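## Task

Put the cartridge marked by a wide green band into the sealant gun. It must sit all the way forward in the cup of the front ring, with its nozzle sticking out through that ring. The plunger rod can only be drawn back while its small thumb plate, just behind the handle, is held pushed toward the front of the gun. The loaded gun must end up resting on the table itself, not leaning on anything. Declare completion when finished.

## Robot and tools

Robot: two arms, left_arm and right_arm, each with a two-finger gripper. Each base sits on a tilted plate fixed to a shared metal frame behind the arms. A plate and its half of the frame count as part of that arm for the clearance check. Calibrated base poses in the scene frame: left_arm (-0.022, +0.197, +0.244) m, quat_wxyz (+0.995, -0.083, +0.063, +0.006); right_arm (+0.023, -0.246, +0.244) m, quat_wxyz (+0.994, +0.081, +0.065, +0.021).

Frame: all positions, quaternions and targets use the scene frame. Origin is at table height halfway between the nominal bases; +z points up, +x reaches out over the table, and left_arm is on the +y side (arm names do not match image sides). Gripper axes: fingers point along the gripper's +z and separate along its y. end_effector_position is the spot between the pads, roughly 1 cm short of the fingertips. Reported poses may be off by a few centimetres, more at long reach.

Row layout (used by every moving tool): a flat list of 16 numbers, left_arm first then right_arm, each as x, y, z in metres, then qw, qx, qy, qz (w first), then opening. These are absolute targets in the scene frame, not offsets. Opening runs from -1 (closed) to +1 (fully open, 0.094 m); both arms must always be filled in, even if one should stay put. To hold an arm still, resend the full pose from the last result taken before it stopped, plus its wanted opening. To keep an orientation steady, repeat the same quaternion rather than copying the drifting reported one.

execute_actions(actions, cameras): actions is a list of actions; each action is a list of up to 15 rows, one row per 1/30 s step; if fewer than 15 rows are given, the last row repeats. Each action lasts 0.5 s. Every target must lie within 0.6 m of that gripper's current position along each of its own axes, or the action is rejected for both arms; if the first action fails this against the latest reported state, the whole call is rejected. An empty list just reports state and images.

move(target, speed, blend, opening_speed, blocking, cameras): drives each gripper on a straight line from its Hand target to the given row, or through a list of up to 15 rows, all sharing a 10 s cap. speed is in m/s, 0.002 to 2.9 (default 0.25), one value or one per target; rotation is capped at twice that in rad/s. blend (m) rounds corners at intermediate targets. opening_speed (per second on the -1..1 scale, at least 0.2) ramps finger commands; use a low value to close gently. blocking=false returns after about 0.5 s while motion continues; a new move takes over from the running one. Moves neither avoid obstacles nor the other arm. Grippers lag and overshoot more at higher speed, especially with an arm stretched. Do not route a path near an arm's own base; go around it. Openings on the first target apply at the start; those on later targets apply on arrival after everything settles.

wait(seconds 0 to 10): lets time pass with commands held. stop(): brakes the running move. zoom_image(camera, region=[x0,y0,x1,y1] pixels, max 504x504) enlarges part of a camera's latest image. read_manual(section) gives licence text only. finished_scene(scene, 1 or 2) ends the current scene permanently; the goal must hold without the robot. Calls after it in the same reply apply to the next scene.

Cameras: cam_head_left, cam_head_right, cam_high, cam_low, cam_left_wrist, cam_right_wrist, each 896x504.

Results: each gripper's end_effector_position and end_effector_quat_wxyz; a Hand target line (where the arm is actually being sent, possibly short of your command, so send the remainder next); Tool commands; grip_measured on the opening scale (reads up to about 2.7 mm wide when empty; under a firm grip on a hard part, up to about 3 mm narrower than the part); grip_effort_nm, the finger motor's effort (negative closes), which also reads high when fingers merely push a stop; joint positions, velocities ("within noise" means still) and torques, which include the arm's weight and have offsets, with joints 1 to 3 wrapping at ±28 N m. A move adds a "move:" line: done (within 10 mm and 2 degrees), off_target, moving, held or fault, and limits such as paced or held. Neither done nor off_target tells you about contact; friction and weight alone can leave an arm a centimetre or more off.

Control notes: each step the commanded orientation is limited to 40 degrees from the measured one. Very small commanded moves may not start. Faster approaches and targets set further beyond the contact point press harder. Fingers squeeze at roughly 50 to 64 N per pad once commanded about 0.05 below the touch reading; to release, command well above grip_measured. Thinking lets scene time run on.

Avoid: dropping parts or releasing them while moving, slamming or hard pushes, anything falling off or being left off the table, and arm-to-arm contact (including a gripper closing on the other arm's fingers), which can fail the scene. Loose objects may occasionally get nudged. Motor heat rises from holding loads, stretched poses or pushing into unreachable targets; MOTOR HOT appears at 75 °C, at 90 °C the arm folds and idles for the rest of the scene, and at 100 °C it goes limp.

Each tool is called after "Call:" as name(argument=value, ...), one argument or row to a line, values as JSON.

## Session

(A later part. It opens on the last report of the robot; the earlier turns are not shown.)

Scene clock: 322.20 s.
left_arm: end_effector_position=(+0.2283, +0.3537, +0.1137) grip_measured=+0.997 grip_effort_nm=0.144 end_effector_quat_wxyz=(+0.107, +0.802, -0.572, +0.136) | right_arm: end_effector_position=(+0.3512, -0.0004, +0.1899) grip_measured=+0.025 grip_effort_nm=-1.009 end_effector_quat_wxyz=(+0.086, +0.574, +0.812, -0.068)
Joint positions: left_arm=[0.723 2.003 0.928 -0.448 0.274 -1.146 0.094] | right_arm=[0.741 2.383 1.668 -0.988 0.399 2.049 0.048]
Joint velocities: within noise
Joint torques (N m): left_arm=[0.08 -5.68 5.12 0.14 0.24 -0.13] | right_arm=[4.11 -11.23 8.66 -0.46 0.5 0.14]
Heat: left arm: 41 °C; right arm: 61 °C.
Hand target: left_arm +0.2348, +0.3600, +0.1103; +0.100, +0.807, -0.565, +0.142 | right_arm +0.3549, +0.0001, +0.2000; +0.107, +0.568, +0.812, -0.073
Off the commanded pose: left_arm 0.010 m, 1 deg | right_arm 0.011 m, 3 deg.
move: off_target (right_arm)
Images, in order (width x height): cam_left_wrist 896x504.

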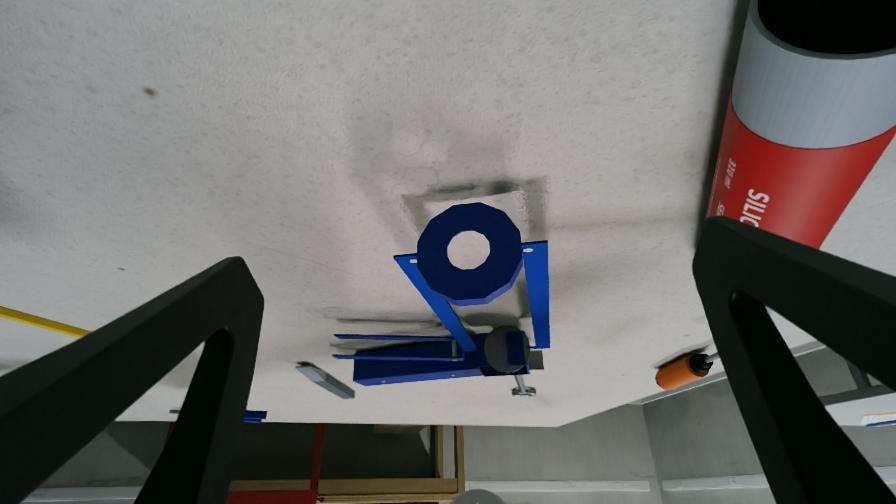

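Call:
move(
  target=[
    [0.235,0.36,0.11,0.0996,0.807,-0.565,0.1422,1.0,0.348,0.052,0.125,0.1079,0.5572,0.8196,-0.0734,-0.03],
  ],
  speed=0.15,
  cameras=["cam_left_wrist","cam_high"],
)

Scene clock: 341.73 s.
left_arm: end_effector_position=(+0.2285, +0.3539, +0.1136) grip_measured=+0.997 grip_effort_nm=0.144 end_effector_quat_wxyz=(+0.107, +0.802, -0.571, +0.137) | right_arm: end_effector_position=(+0.3430, +0.0440, +0.1142) grip_measured=+0.025 grip_effort_nm=-1.009 end_effector_quat_wxyz=(+0.088, +0.561, +0.819, -0.081)
Joint positions: left_arm=[0.723 2.003 0.928 -0.447 0.274 -1.147 0.094] | right_arm=[0.79 2.674 1.861 -0.934 0.401 2.081 0.048]
Joint velocities: within noise
Joint torques (N m): left_arm=[0.09 -5.78 5.15 0.16 0.22 -0.12] | right_arm=[4.83 -13.01 8.05 -0.29 0.42 0.11]
Heat: left arm: 39 °C; right arm: 62 °C.
Hand target: left_arm +0.2348, +0.3600, +0.1102; +0.100, +0.807, -0.565, +0.142 | right_arm +0.3477, +0.0519, +0.1250; +0.107, +0.558, +0.820, -0.072
Off the commanded pose: left_arm 0.010 m, 1 deg | right_arm 0.014 m, 2 deg.
move: off_target (right_arm)
Images, in order (width x height): cam_high 896x504, cam_left_wrist 896x504.

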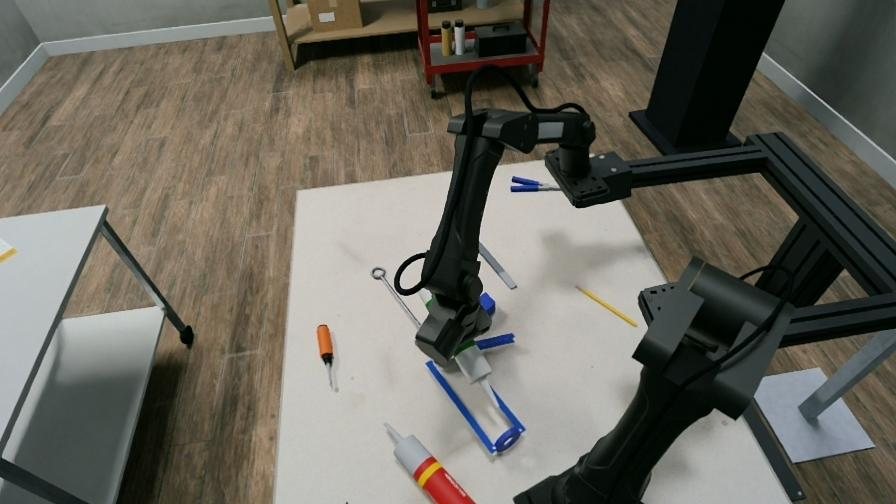

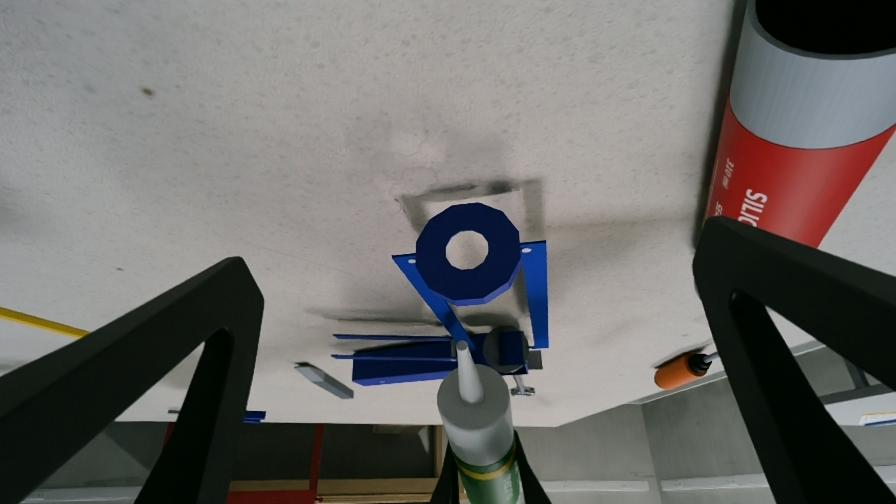

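Call:
move(
  target=[
    [0.262,0.243,0.10,0.0711,0.8315,-0.5399,0.1095,1.0,0.36,-0.03,0.20,0.1079,0.5572,0.8196,-0.0734,-0.03],
    [0.268,0.228,0.045,0.0711,0.8315,-0.5399,0.1095,1.0,0.36,-0.03,0.20,0.1079,0.5572,0.8196,-0.0734,-0.03],
  ],
  speed=0.15,
  cameras=["cam_left_wrist","cam_high"],
)

Scene clock: 350.60 s.
left_arm: end_effector_position=(+0.2653, +0.2307, +0.0499) grip_measured=+0.997 grip_effort_nm=0.149 end_effector_quat_wxyz=(+0.074, +0.832, -0.539, +0.110) | right_arm: end_effector_position=(+0.3515, -0.0229, +0.1760) grip_measured=+0.025 grip_effort_nm=-1.004 end_effector_quat_wxyz=(+0.087, +0.557, +0.822, -0.080)
Joint positions: left_arm=[0.264 2.211 0.757 0.082 0.14 -1.705 0.094] | right_arm=[0.699 2.362 1.578 -0.921 0.413 1.971 0.048]
Joint velocities: within noise
Joint torques (N m): left_arm=[-2.3 -5.35 2.55 0.46 0.06 -0.12] | right_arm=[2.66 -16.24 5.35 -0.4 0.47 0.01]
Heat: left arm: 38 °C; right arm: 64 °C.
Hand target: left_arm +0.2679, +0.2280, +0.0452; +0.071, +0.831, -0.540, +0.110 | right_arm +0.3598, -0.0297, +0.1990; +0.108, +0.558, +0.820, -0.073
Off the commanded pose: left_arm 0.006 m, 0 deg | right_arm 0.026 m, 2 deg.
move: off_target (right_arm)
Images, in order (width x height): cam_high 896x504, cam_left_wrist 896x504.

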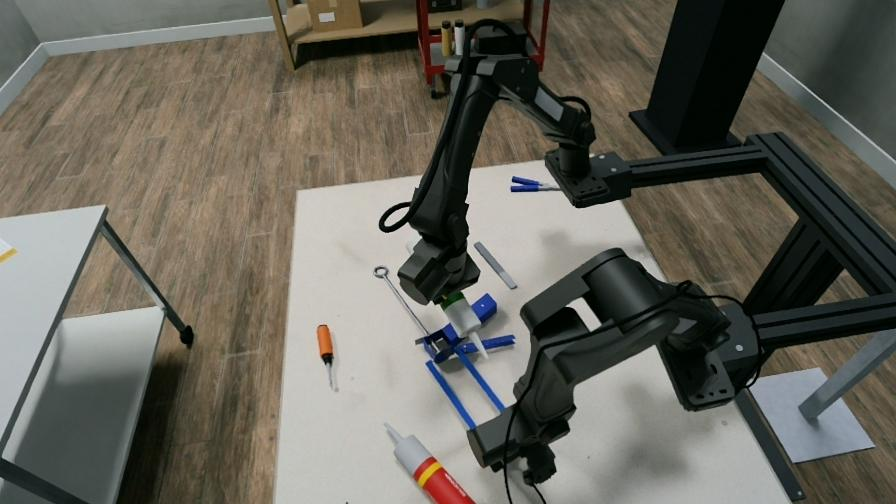

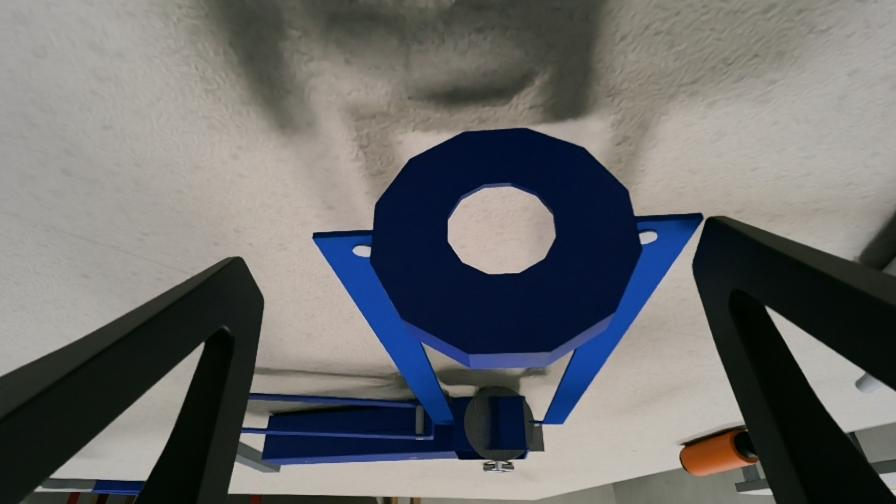

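Call:
move(
  target=[
    [0.275,0.227,0.030,0.0711,0.8315,-0.5399,0.1095,1.0,0.36,-0.03,0.20,0.1079,0.5572,0.8196,-0.0734,-0.03],
  ],
  speed=0.08,
  cameras=["cam_left_wrist"],
)

Scene clock: 354.43 s.
left_arm: end_effector_position=(+0.2719, +0.2302, +0.0349) grip_measured=+0.997 grip_effort_nm=0.149 end_effector_quat_wxyz=(+0.074, +0.832, -0.539, +0.110) | right_arm: end_effector_position=(+0.3515, -0.0229, +0.1760) grip_measured=+0.025 grip_effort_nm=-0.999 end_effector_quat_wxyz=(+0.087, +0.557, +0.822, -0.080)
Joint positions: left_arm=[0.262 2.283 0.804 0.106 0.139 -1.709 0.094] | right_arm=[0.699 2.362 1.578 -0.921 0.413 1.971 0.048]
Joint velocities: within noise
Joint torques (N m): left_arm=[-2.59 -5.48 2.52 0.44 0.06 -0.12] | right_arm=[2.65 -16.13 5.35 -0.41 0.47 0.02]
Heat: left arm: 38 °C; right arm: 65 °C.
Hand target: left_arm +0.2748, +0.2270, +0.0302; +0.071, +0.832, -0.540, +0.109 | right_arm +0.3598, -0.0297, +0.1990; +0.108, +0.558, +0.820, -0.073
Off the commanded pose: left_arm 0.007 m, 0 deg | right_arm 0.026 m, 2 deg.
move: off_target (right_arm)
Images, in order (width x height): cam_left_wrist 896x504.

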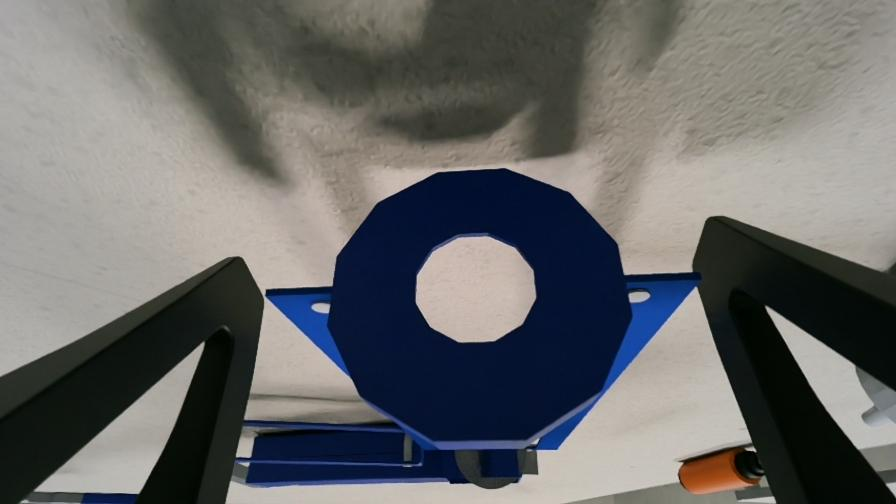

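Call:
move(
  target=[
    [0.275,0.226,0.024,0.0711,0.8315,-0.5399,0.1095,1.0,0.36,-0.03,0.20,0.1079,0.5572,0.8196,-0.0734,-0.03],
    [0.275,0.226,0.026,0.0711,0.8315,-0.5399,0.1095,0.3,0.36,-0.03,0.20,0.1079,0.5572,0.8196,-0.0734,-0.03],
  ],
  speed=0.06,
  opening_speed=0.4,
  cameras=["cam_left_wrist"],
)

Scene clock: 360.40 s.
left_arm: end_effector_position=(+0.2724, +0.2299, +0.0291) grip_measured=+0.664 grip_effort_nm=-1.033 end_effector_quat_wxyz=(+0.073, +0.833, -0.538, +0.110) | right_arm: end_effector_position=(+0.3515, -0.0229, +0.1760) grip_measured=+0.025 grip_effort_nm=-1.004 end_effector_quat_wxyz=(+0.087, +0.557, +0.822, -0.080)
Joint positions: left_arm=[0.262 2.307 0.81 0.127 0.137 -1.712 0.078] | right_arm=[0.699 2.362 1.578 -0.921 0.413 1.971 0.048]
Joint velocities: within noise
Joint torques (N m): left_arm=[-2.88 -5.96 2.09 0.39 0.06 -0.06] | right_arm=[2.69 -16.17 5.35 -0.4 0.48 0.01]
Heat: left arm: 38 °C; right arm: 66 °C.
Hand target: left_arm +0.2748, +0.2260, +0.0261; +0.071, +0.832, -0.540, +0.109 | right_arm +0.3598, -0.0297, +0.1990; +0.108, +0.558, +0.820, -0.073
Off the commanded pose: left_arm 0.006 m, 0 deg | right_arm 0.026 m, 2 deg.
move: off_target (right_arm)
Images, in order (width x height): cam_left_wrist 896x504.

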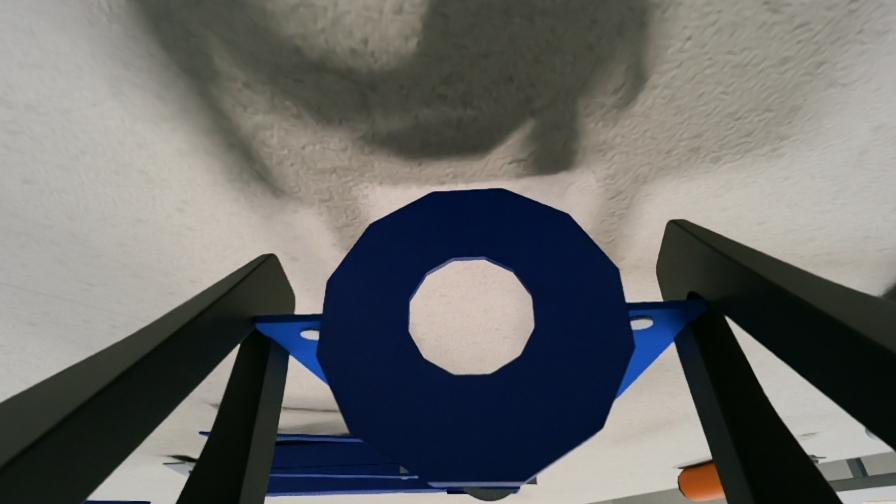

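Call:
move(
  target=[
    [0.262,0.230,0.028,0.0662,0.854,-0.503,0.1123,0.4,0.36,-0.03,0.20,0.1079,0.5572,0.8196,-0.0734,-0.03],
    [0.245,0.232,0.028,0.0613,0.8753,-0.4655,0.1152,0.4,0.36,-0.03,0.20,0.1079,0.5572,0.8196,-0.0734,-0.03],
  ],
  speed=0.05,
  cameras=["cam_left_wrist","cam_head_right","cam_high"],
)

Scene clock: 369.23 s.
left_arm: end_effector_position=(+0.2453, +0.2248, +0.0266) grip_measured=+0.664 grip_effort_nm=-1.028 end_effector_quat_wxyz=(+0.069, +0.864, -0.483, +0.119) | right_arm: end_effector_position=(+0.3515, -0.0229, +0.1760) grip_measured=+0.025 grip_effort_nm=-1.004 end_effector_quat_wxyz=(+0.087, +0.557, +0.822, -0.080)
Joint positions: left_arm=[0.277 2.307 0.669 0.301 0.146 -1.824 0.078] | right_arm=[0.699 2.362 1.578 -0.921 0.413 1.971 0.048]
Joint velocities: within noise
Joint torques (N m): left_arm=[0.1 -7.5 -0.1 0.44 0.01 -0.32] | right_arm=[2.63 -16.2 5.37 -0.39 0.46 -0.01]
Heat: left arm: 39 °C; right arm: 67 °C.
Hand target: left_arm +0.2449, +0.2318, +0.0279; +0.062, +0.875, -0.466, +0.115 | right_arm +0.3598, -0.0297, +0.1990; +0.108, +0.558, +0.820, -0.073
Off the commanded pose: left_arm 0.007 m, 3 deg | right_arm 0.026 m, 2 deg.
move: off_target (left_arm, right_arm)
Images, in order (width x height): cam_head_right 896x504, cam_high 896x504, cam_left_wrist 896x504.

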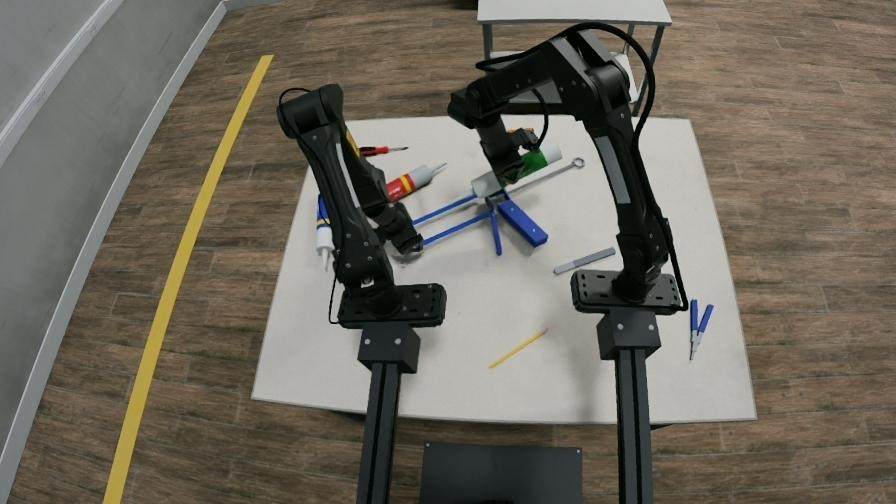

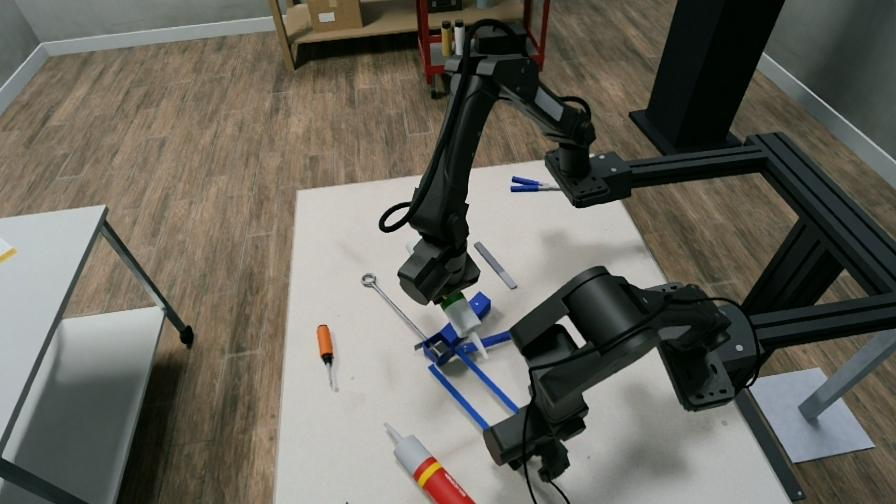

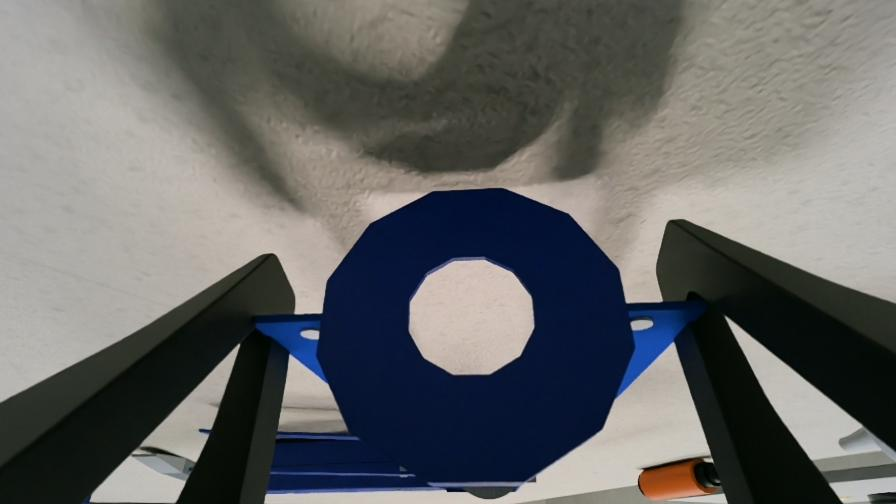

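Call:
move(
  target=[
    [0.245,0.232,0.028,0.0613,0.8753,-0.4655,0.1152,0.4,0.348,0.050,0.13,0.1123,0.5046,0.8533,-0.0664,-0.03],
  ],
  speed=0.12,
  cameras=["cam_left_wrist","cam_head_right"],
)

Scene clock: 376.97 s.
left_arm: end_effector_position=(+0.2453, +0.2248, +0.0266) grip_measured=+0.664 grip_effort_nm=-1.028 end_effector_quat_wxyz=(+0.069, +0.864, -0.483, +0.119) | right_arm: end_effector_position=(+0.3424, +0.0421, +0.1199) grip_measured=+0.025 grip_effort_nm=-1.004 end_effector_quat_wxyz=(+0.092, +0.513, +0.850, -0.073)
Joint positions: left_arm=[0.277 2.307 0.668 0.302 0.146 -1.824 0.078] | right_arm=[0.796 2.628 1.792 -0.882 0.414 1.963 0.048]
Joint velocities: within noise
Joint torques (N m): left_arm=[-0.13 -7.47 -0.06 0.39 0.01 -0.3] | right_arm=[4.66 -12.62 8.09 -0.2 0.45 0]
Heat: left arm: 40 °C; right arm: 67 °C.
Hand target: left_arm +0.2449, +0.2318, +0.0279; +0.062, +0.875, -0.466, +0.115 | right_arm +0.3478, +0.0499, +0.1302; +0.112, +0.505, +0.853, -0.065
Off the commanded pose: left_arm 0.007 m, 3 deg | right_arm 0.014 m, 3 deg.
move: off_target (left_arm, right_arm)
Images, in order (width x height): cam_head_right 896x504, cam_left_wrist 896x504.

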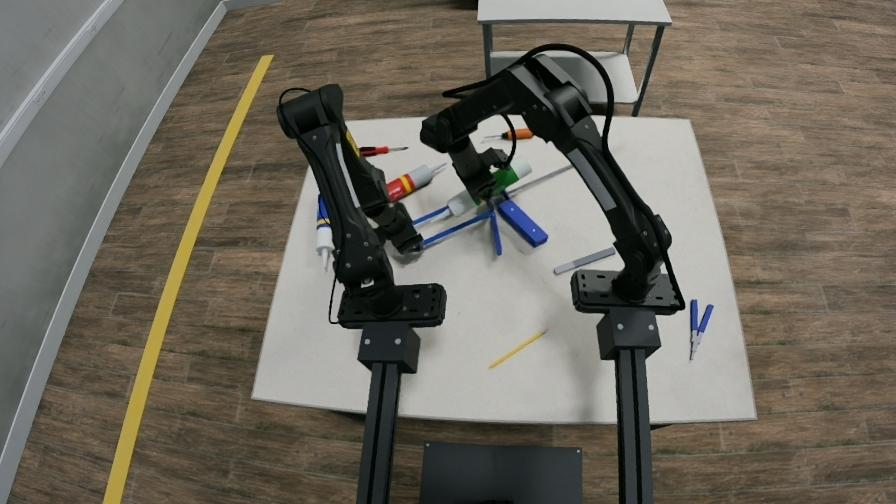

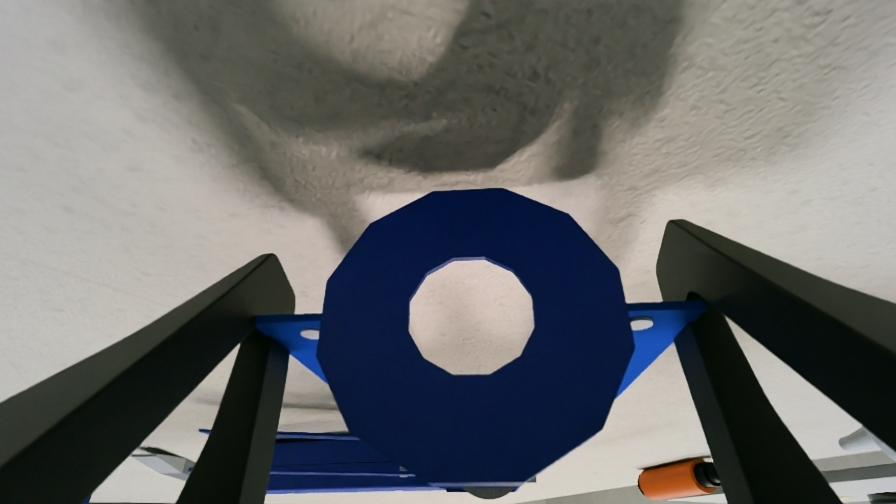

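Call:
move(
  target=[
    [0.245,0.230,0.028,0.069,0.864,-0.483,0.119,1.0,0.348,0.050,0.13,0.1123,0.5046,0.8533,-0.0664,-0.03],
    [0.239,0.240,0.09,0.080,0.862,-0.481,0.133,1.0,0.348,0.050,0.13,0.1123,0.5046,0.8533,-0.0664,-0.03],
    [0.180,0.335,0.10,0.095,0.859,-0.480,0.155,1.0,0.348,0.050,0.13,0.1123,0.5046,0.8533,-0.0664,-0.03],
  ],
  speed=0.15,
  opening_speed=0.8,
  cameras=["cam_left_wrist"],
)

Scene clock: 384.83 s.
left_arm: end_effector_position=(+0.1738, +0.3289, +0.0925) grip_measured=+0.997 grip_effort_nm=0.144 end_effector_quat_wxyz=(+0.104, +0.861, -0.475, +0.148) | right_arm: end_effector_position=(+0.3424, +0.0421, +0.1199) grip_measured=+0.025 grip_effort_nm=-1.009 end_effector_quat_wxyz=(+0.092, +0.513, +0.851, -0.073)
Joint positions: left_arm=[0.826 1.975 0.643 -0.173 0.318 -1.273 0.094] | right_arm=[0.796 2.628 1.792 -0.882 0.414 1.962 0.048]
Joint velocities: within noise
Joint torques (N m): left_arm=[0.23 -8.09 3 -0.17 0.24 0.19] | right_arm=[4.66 -12.63 8.1 -0.19 0.45 0.01]
Heat: left arm: 41 °C; right arm: 64 °C.
Hand target: left_arm +0.1800, +0.3350, +0.0997; +0.095, +0.859, -0.480, +0.155 | right_arm +0.3478, +0.0499, +0.1302; +0.112, +0.505, +0.853, -0.065
Off the commanded pose: left_arm 0.011 m, 1 deg | right_arm 0.014 m, 3 deg.
move: off_target (left_arm, right_arm)
Images, in order (width x height): cam_left_wrist 896x504.

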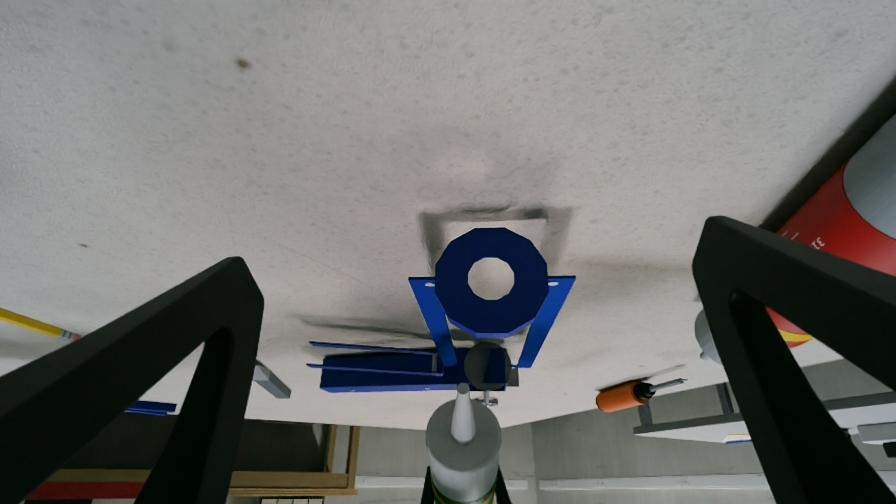

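Call:
move(
  target=[
    [0.180,0.335,0.10,0.095,0.859,-0.480,0.155,1.0,0.350,0.073,0.092,0.1123,0.5046,0.8533,-0.0664,-0.03],
  ],
  speed=0.1,
  cameras=["cam_left_wrist"],
)

Call:
zoom_image(
  camera="cam_left_wrist",
  region=[400, 200, 580, 480],
)

Scene clock: 396.50 s.
left_arm: end_effector_position=(+0.1737, +0.3287, +0.0925) grip_measured=+0.997 grip_effort_nm=0.149 end_effector_quat_wxyz=(+0.105, +0.861, -0.475, +0.148) | right_arm: end_effector_position=(+0.3469, +0.0638, +0.0809) grip_measured=+0.025 grip_effort_nm=-1.009 end_effector_quat_wxyz=(+0.093, +0.510, +0.852, -0.072)
Joint positions: left_arm=[0.826 1.975 0.643 -0.174 0.318 -1.272 0.094] | right_arm=[0.802 2.794 1.954 -0.878 0.414 1.962 0.048]
Joint velocities: within noise
Joint torques (N m): left_arm=[0.06 -8.03 3.12 -0.15 0.22 0.13] | right_arm=[5.29 -13.39 8.03 -0.26 0.44 0.11]
Heat: left arm: 41 °C; right arm: 63 °C.
Hand target: left_arm +0.1800, +0.3350, +0.0997; +0.095, +0.858, -0.480, +0.155 | right_arm +0.3498, +0.0731, +0.0922; +0.112, +0.505, +0.854, -0.065
Off the commanded pose: left_arm 0.012 m, 1 deg | right_arm 0.015 m, 2 deg.
move: off_target (left_arm, right_arm)
Images, in order (width x height): cam_left_wrist 896x504.

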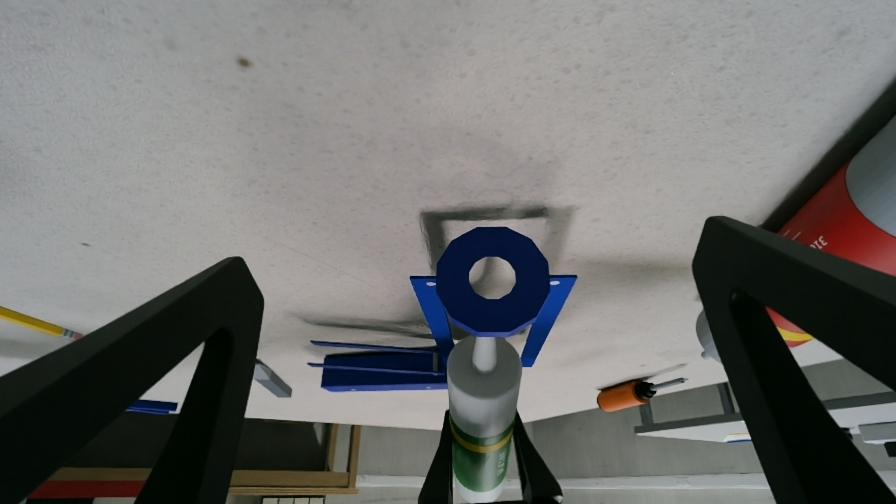

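Scaled by 1.800 from the camera's 896x504 image, which has a finer 1280x720 frame.

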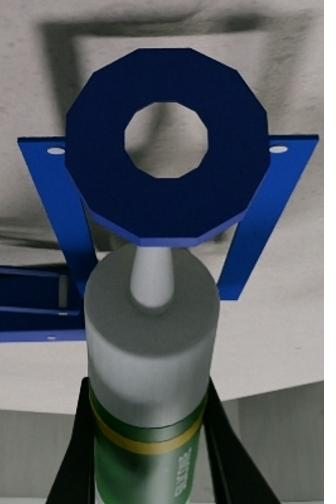

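Call:
move(
  target=[
    [0.180,0.335,0.10,0.095,0.859,-0.480,0.155,1.0,0.354,0.073,0.079,0.1123,0.5046,0.8533,-0.0664,-0.03],
  ],
  speed=0.06,
  cameras=["cam_left_wrist"],
)

Call:
zoom_image(
  camera="cam_left_wrist",
  region=[400, 200, 580, 480],
)

Scene clock: 402.80 s.
left_arm: end_effector_position=(+0.1736, +0.3286, +0.0926) grip_measured=+0.997 grip_effort_nm=0.149 end_effector_quat_wxyz=(+0.105, +0.861, -0.475, +0.148) | right_arm: end_effector_position=(+0.3456, +0.0656, +0.0706) grip_measured=+0.025 grip_effort_nm=-1.004 end_effector_quat_wxyz=(+0.092, +0.509, +0.853, -0.076)
Joint positions: left_arm=[0.826 1.975 0.643 -0.174 0.318 -1.272 0.094] | right_arm=[0.802 2.831 1.982 -0.877 0.414 1.962 0.048]
Joint velocities: within noise
Joint torques (N m): left_arm=[0.23 -8.14 3.03 -0.13 0.24 0.16] | right_arm=[4.14 -13.12 7.99 -0.12 0.43 -0.01]
Heat: left arm: 41 °C; right arm: 62 °C.
Hand target: left_arm +0.1800, +0.3350, +0.0997; +0.095, +0.859, -0.480, +0.155 | right_arm +0.3537, +0.0729, +0.0793; +0.112, +0.505, +0.853, -0.065
Off the commanded pose: left_arm 0.012 m, 2 deg | right_arm 0.014 m, 3 deg.
move: off_target (left_arm, right_arm)
Images, in order (width x height): cam_left_wrist 896x504.

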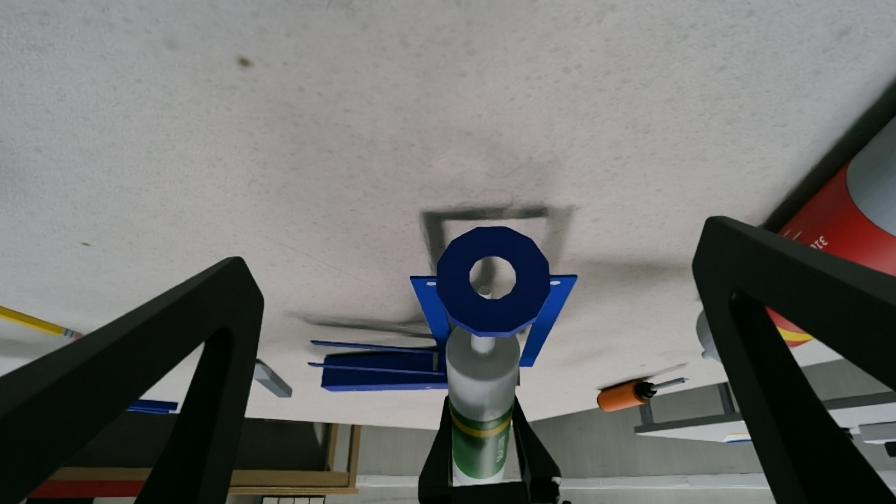

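Scaled by 1.800 from the camera's 896x504 image, which has a finer 1280x720 frame.

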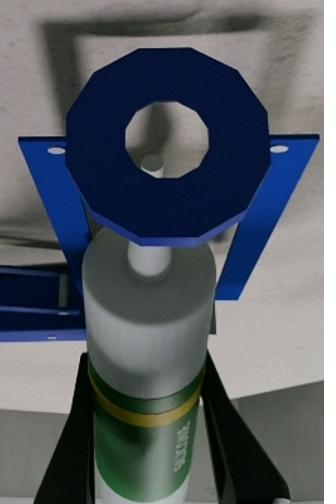

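Call:
move(
  target=[
    [0.180,0.335,0.10,0.095,0.859,-0.480,0.155,1.0,0.360,0.078,0.079,0.1123,0.5046,0.8533,-0.0664,-0.03],
  ],
  speed=0.06,
  cameras=["cam_left_wrist"],
)

Call:
zoom_image(
  camera="cam_left_wrist",
  region=[400, 200, 580, 480],
)

Scene clock: 410.10 s.
left_arm: end_effector_position=(+0.1736, +0.3285, +0.0926) grip_measured=+0.997 grip_effort_nm=0.149 end_effector_quat_wxyz=(+0.105, +0.861, -0.475, +0.148) | right_arm: end_effector_position=(+0.3547, +0.0759, +0.0707) grip_measured=+0.025 grip_effort_nm=-1.009 end_effector_quat_wxyz=(+0.094, +0.510, +0.853, -0.063)
Joint positions: left_arm=[0.826 1.975 0.643 -0.175 0.319 -1.272 0.094] | right_arm=[0.802 2.86 2.048 -0.888 0.414 1.955 0.048]
Joint velocities: within noise
Joint torques (N m): left_arm=[0.08 -8.14 2.96 -0.18 0.21 0.14] | right_arm=[4.01 -13.26 8.4 -0.31 0.44 0.02]
Heat: left arm: 41 °C; right arm: 64 °C.
Hand target: left_arm +0.1800, +0.3350, +0.0997; +0.095, +0.859, -0.480, +0.155 | right_arm +0.3599, +0.0781, +0.0792; +0.112, +0.504, +0.854, -0.065
Off the commanded pose: left_arm 0.012 m, 2 deg | right_arm 0.010 m, 2 deg.
move: off_target (left_arm)
Images, in order (width x height): cam_left_wrist 896x504.

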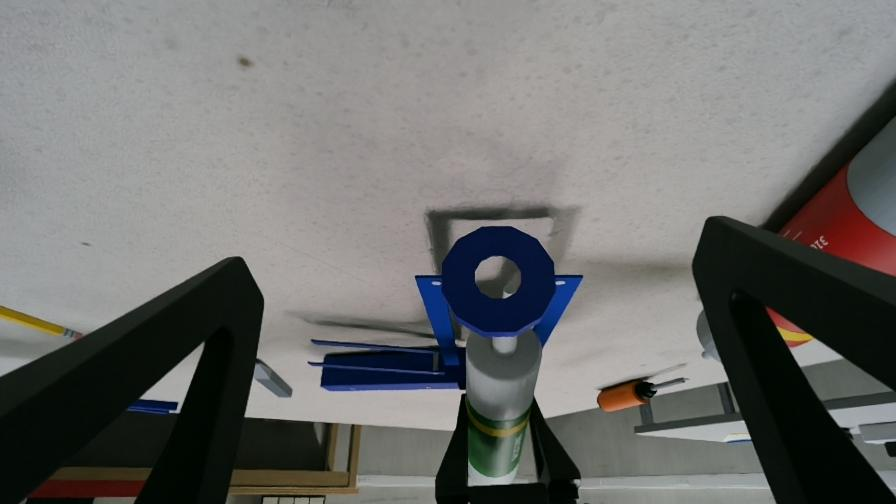

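Scaled by 1.800 from the camera's 896x504 image, which has a finer 1280x720 frame.

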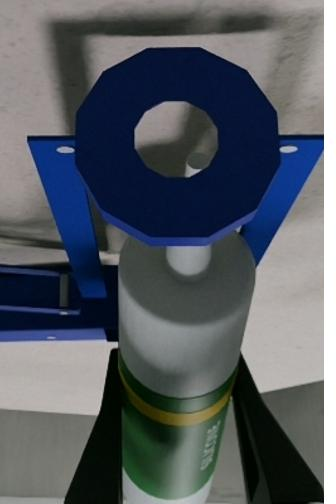

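Call:
move(
  target=[
    [0.180,0.335,0.10,0.095,0.859,-0.480,0.155,1.0,0.351,0.080,0.077,0.1123,0.5046,0.8533,-0.0664,-0.03],
  ],
  speed=0.06,
  cameras=["cam_left_wrist"],
)

Call:
zoom_image(
  camera="cam_left_wrist",
  region=[400, 200, 580, 480],
)

Scene clock: 414.27 s.
left_arm: end_effector_position=(+0.1736, +0.3285, +0.0926) grip_measured=+0.997 grip_effort_nm=0.144 end_effector_quat_wxyz=(+0.105, +0.861, -0.475, +0.148) | right_arm: end_effector_position=(+0.3546, +0.0758, +0.0705) grip_measured=+0.025 grip_effort_nm=-1.009 end_effector_quat_wxyz=(+0.094, +0.511, +0.852, -0.064)
Joint positions: left_arm=[0.826 1.975 0.643 -0.175 0.319 -1.272 0.094] | right_arm=[0.802 2.86 2.048 -0.888 0.414 1.959 0.048]
Joint velocities: within noise
Joint torques (N m): left_arm=[0.2 -8.13 3.04 -0.16 0.23 0.15] | right_arm=[5.45 -13.6 5.89 -0.17 0.44 0.17]
Heat: left arm: 42 °C; right arm: 65 °C.
Hand target: left_arm +0.1800, +0.3350, +0.0997; +0.095, +0.859, -0.480, +0.155 | right_arm +0.3509, +0.0800, +0.0769; +0.112, +0.504, +0.854, -0.066
Off the commanded pose: left_arm 0.012 m, 2 deg | right_arm 0.009 m, 2 deg.
move: off_target (left_arm)
Images, in order (width x height): cam_left_wrist 896x504.

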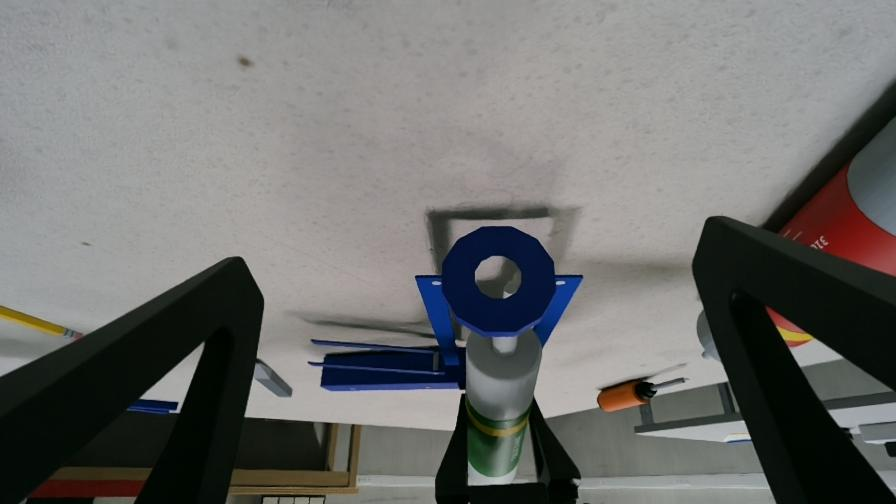

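Scaled by 1.800 from the camera's 896x504 image, which has a finer 1280x720 frame.

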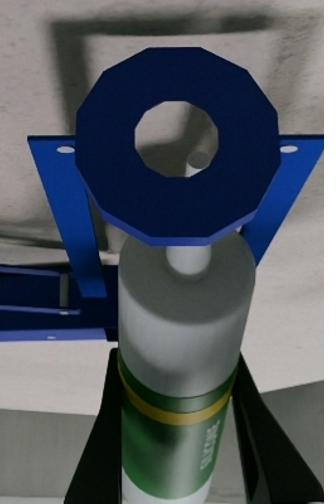

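Call:
move(
  target=[
    [0.180,0.335,0.10,0.095,0.859,-0.480,0.155,1.0,0.345,0.083,0.077,0.1123,0.5046,0.8533,-0.0664,-0.03],
  ],
  speed=0.06,
  cameras=["cam_left_wrist"],
)

Call:
zoom_image(
  camera="cam_left_wrist",
  region=[400, 200, 580, 480],
)

Scene clock: 417.03 s.
left_arm: end_effector_position=(+0.1736, +0.3285, +0.0926) grip_measured=+0.997 grip_effort_nm=0.149 end_effector_quat_wxyz=(+0.105, +0.861, -0.475, +0.148) | right_arm: end_effector_position=(+0.3505, +0.0806, +0.0719) grip_measured=+0.025 grip_effort_nm=-1.009 end_effector_quat_wxyz=(+0.096, +0.514, +0.851, -0.061)
Joint positions: left_arm=[0.826 1.975 0.643 -0.175 0.319 -1.272 0.094] | right_arm=[0.816 2.86 2.048 -0.888 0.414 1.978 0.048]
Joint velocities: within noise
Joint torques (N m): left_arm=[0.24 -8.08 3.04 -0.18 0.24 0.12] | right_arm=[5.33 -13.67 5.23 -0.15 0.41 0.1]
Heat: left arm: 42 °C; right arm: 66 °C.
Hand target: left_arm +0.1800, +0.3350, +0.0997; +0.095, +0.859, -0.480, +0.155 | right_arm +0.3451, +0.0829, +0.0769; +0.112, +0.504, +0.854, -0.066
Off the commanded pose: left_arm 0.012 m, 2 deg | right_arm 0.008 m, 2 deg.
move: off_target (left_arm)
Images, in order (width x height): cam_left_wrist 896x504.

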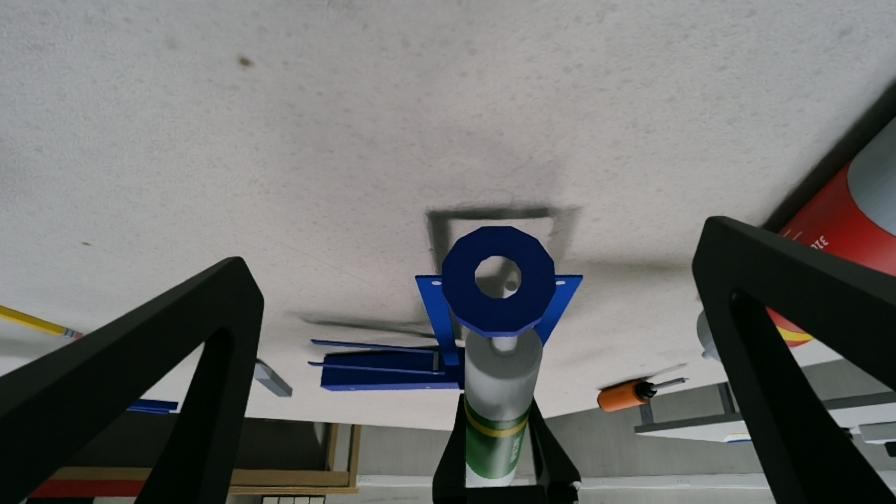

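Scaled by 1.800 from the camera's 896x504 image, which has a finer 1280x720 frame.

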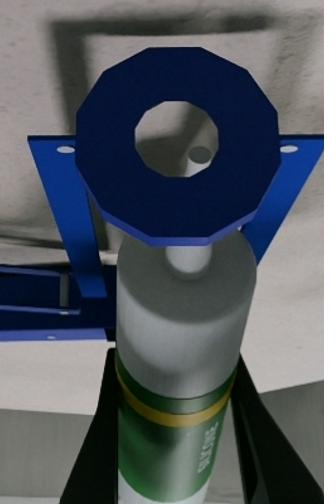

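Call:
move(
  target=[
    [0.180,0.335,0.10,0.095,0.859,-0.480,0.155,1.0,0.339,0.083,0.076,0.1123,0.5046,0.8533,-0.0664,-0.03],
  ],
  speed=0.06,
  cameras=["cam_left_wrist"],
)

Call:
zoom_image(
  camera="cam_left_wrist",
  region=[400, 200, 580, 480],
)

Scene clock: 421.37 s.
left_arm: end_effector_position=(+0.1736, +0.3285, +0.0926) grip_measured=+0.997 grip_effort_nm=0.144 end_effector_quat_wxyz=(+0.105, +0.861, -0.475, +0.148) | right_arm: end_effector_position=(+0.3411, +0.0771, +0.0671) grip_measured=+0.025 grip_effort_nm=-1.009 end_effector_quat_wxyz=(+0.095, +0.512, +0.851, -0.070)
Joint positions: left_arm=[0.826 1.975 0.643 -0.175 0.319 -1.272 0.094] | right_arm=[0.825 2.86 2.019 -0.882 0.414 1.99 0.048]
Joint velocities: within noise
Joint torques (N m): left_arm=[0.18 -8.17 3 -0.15 0.24 0.16] | right_arm=[5.41 -14.28 5.12 -0.11 0.4 0.1]
Heat: left arm: 42 °C; right arm: 67 °C.
Hand target: left_arm +0.1800, +0.3350, +0.0997; +0.095, +0.859, -0.480, +0.155 | right_arm +0.3391, +0.0830, +0.0759; +0.112, +0.505, +0.853, -0.066
Off the commanded pose: left_arm 0.012 m, 2 deg | right_arm 0.011 m, 2 deg.
move: off_target (left_arm, right_arm)
Images, in order (width x height): cam_left_wrist 896x504.

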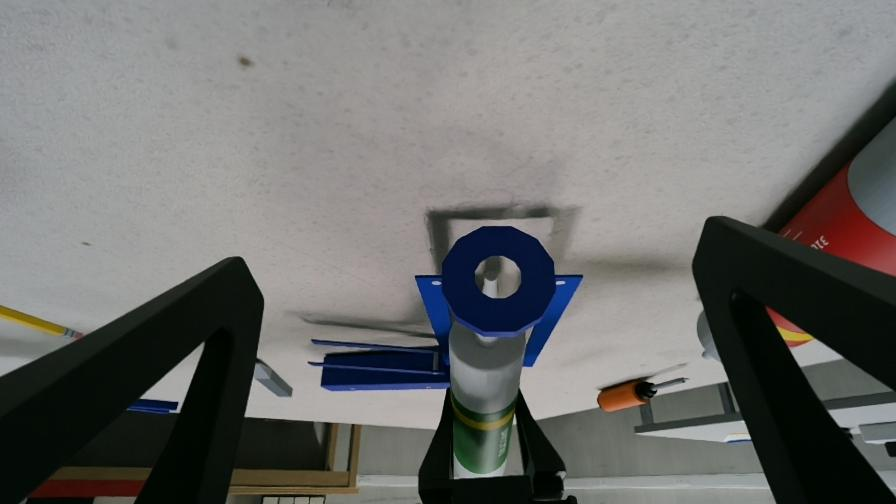

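Scaled by 1.800 from the camera's 896x504 image, which has a finer 1280x720 frame.

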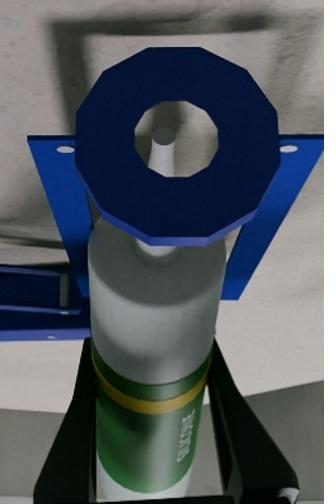

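Call:
move(
  target=[
    [0.180,0.335,0.10,0.095,0.859,-0.480,0.155,1.0,0.338,0.103,0.076,0.1123,0.5046,0.8533,-0.0664,-0.03],
  ],
  speed=0.06,
  cameras=["cam_left_wrist"],
)

Call:
zoom_image(
  camera="cam_left_wrist",
  region=[400, 200, 580, 480],
)

Scene clock: 429.17 s.
left_arm: end_effector_position=(+0.1735, +0.3284, +0.0926) grip_measured=+0.997 grip_effort_nm=0.154 end_effector_quat_wxyz=(+0.105, +0.861, -0.475, +0.148) | right_arm: end_effector_position=(+0.3388, +0.0975, +0.0660) grip_measured=+0.025 grip_effort_nm=-1.004 end_effector_quat_wxyz=(+0.098, +0.510, +0.852, -0.063)
Joint positions: left_arm=[0.826 1.975 0.643 -0.175 0.319 -1.272 0.094] | right_arm=[0.856 2.922 2.136 -0.934 0.414 2.015 0.048]
Joint velocities: within noise
Joint torques (N m): left_arm=[0.1 -8.13 2.92 -0.16 0.22 0.16] | right_arm=[4.97 -13.39 8.55 -0.45 0.37 0.11]
Heat: left arm: 42 °C; right arm: 70 °C.
Hand target: left_arm +0.1799, +0.3350, +0.0997; +0.095, +0.858, -0.480, +0.155 | right_arm +0.3379, +0.1029, +0.0759; +0.112, +0.504, +0.854, -0.065
Off the commanded pose: left_arm 0.012 m, 2 deg | right_arm 0.011 m, 2 deg.
move: off_target (left_arm, right_arm)
Images, in order (width x height): cam_left_wrist 896x504.

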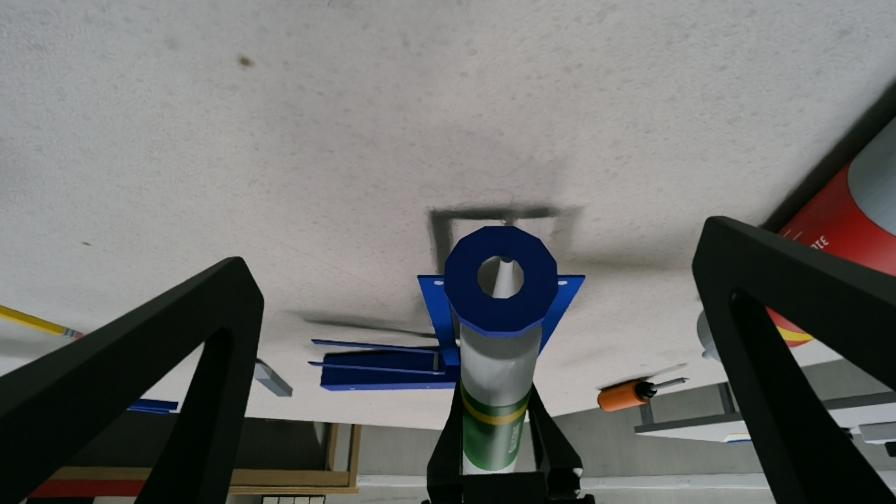

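Scaled by 1.800 from the camera's 896x504 image, which has a finer 1280x720 frame.

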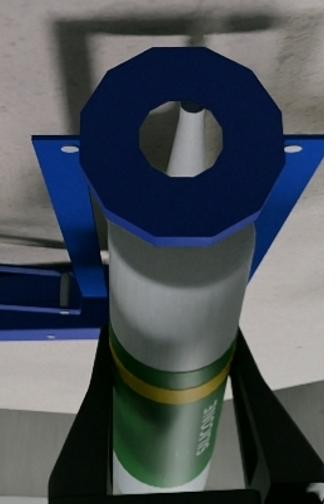

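Call:
move(
  target=[
    [0.180,0.335,0.10,0.095,0.859,-0.480,0.155,1.0,0.340,0.088,0.080,0.1123,0.5046,0.8533,-0.0664,-0.03],
    [0.180,0.335,0.10,0.095,0.859,-0.480,0.155,1.0,0.338,0.090,0.093,0.1123,0.5046,0.8533,-0.0664,-0.03],
  ],
  speed=0.06,
  cameras=["cam_left_wrist"],
)

Call:
zoom_image(
  camera="cam_left_wrist",
  region=[400, 200, 580, 480],
)

Scene clock: 436.17 s.
left_arm: end_effector_position=(+0.1735, +0.3284, +0.0926) grip_measured=+0.997 grip_effort_nm=0.149 end_effector_quat_wxyz=(+0.105, +0.861, -0.475, +0.148) | right_arm: end_effector_position=(+0.3251, +0.0831, +0.0570) grip_measured=+0.025 grip_effort_nm=-1.009 end_effector_quat_wxyz=(+0.095, +0.504, +0.854, -0.085)
Joint positions: left_arm=[0.826 1.975 0.643 -0.175 0.319 -1.272 0.094] | right_arm=[0.856 2.909 2.057 -0.915 0.414 2.015 0.048]
Joint velocities: within noise
Joint torques (N m): left_arm=[0.06 -8.01 3.12 -0.18 0.22 0.14] | right_arm=[4.14 -19.79 5.27 -0.49 0.38 0.07]
Heat: left arm: 42 °C; right arm: 70 °C.
Hand target: left_arm +0.1800, +0.3350, +0.0997; +0.095, +0.858, -0.480, +0.155 | right_arm +0.3376, +0.0900, +0.0914; +0.112, +0.505, +0.853, -0.066
Off the commanded pose: left_arm 0.012 m, 2 deg | right_arm 0.039 m, 3 deg.
move: off_target (left_arm, right_arm)
Images, in order (width x height): cam_left_wrist 896x504.

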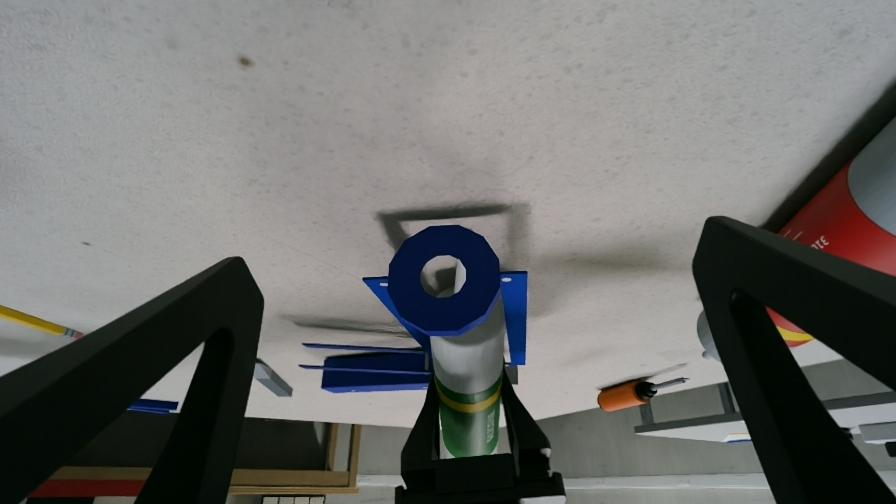

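Scaled by 1.800 from the camera's 896x504 image, which has a finer 1280x720 frame.

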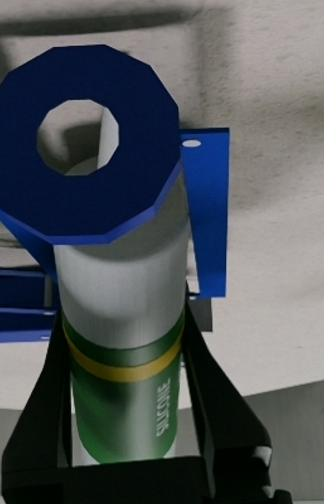

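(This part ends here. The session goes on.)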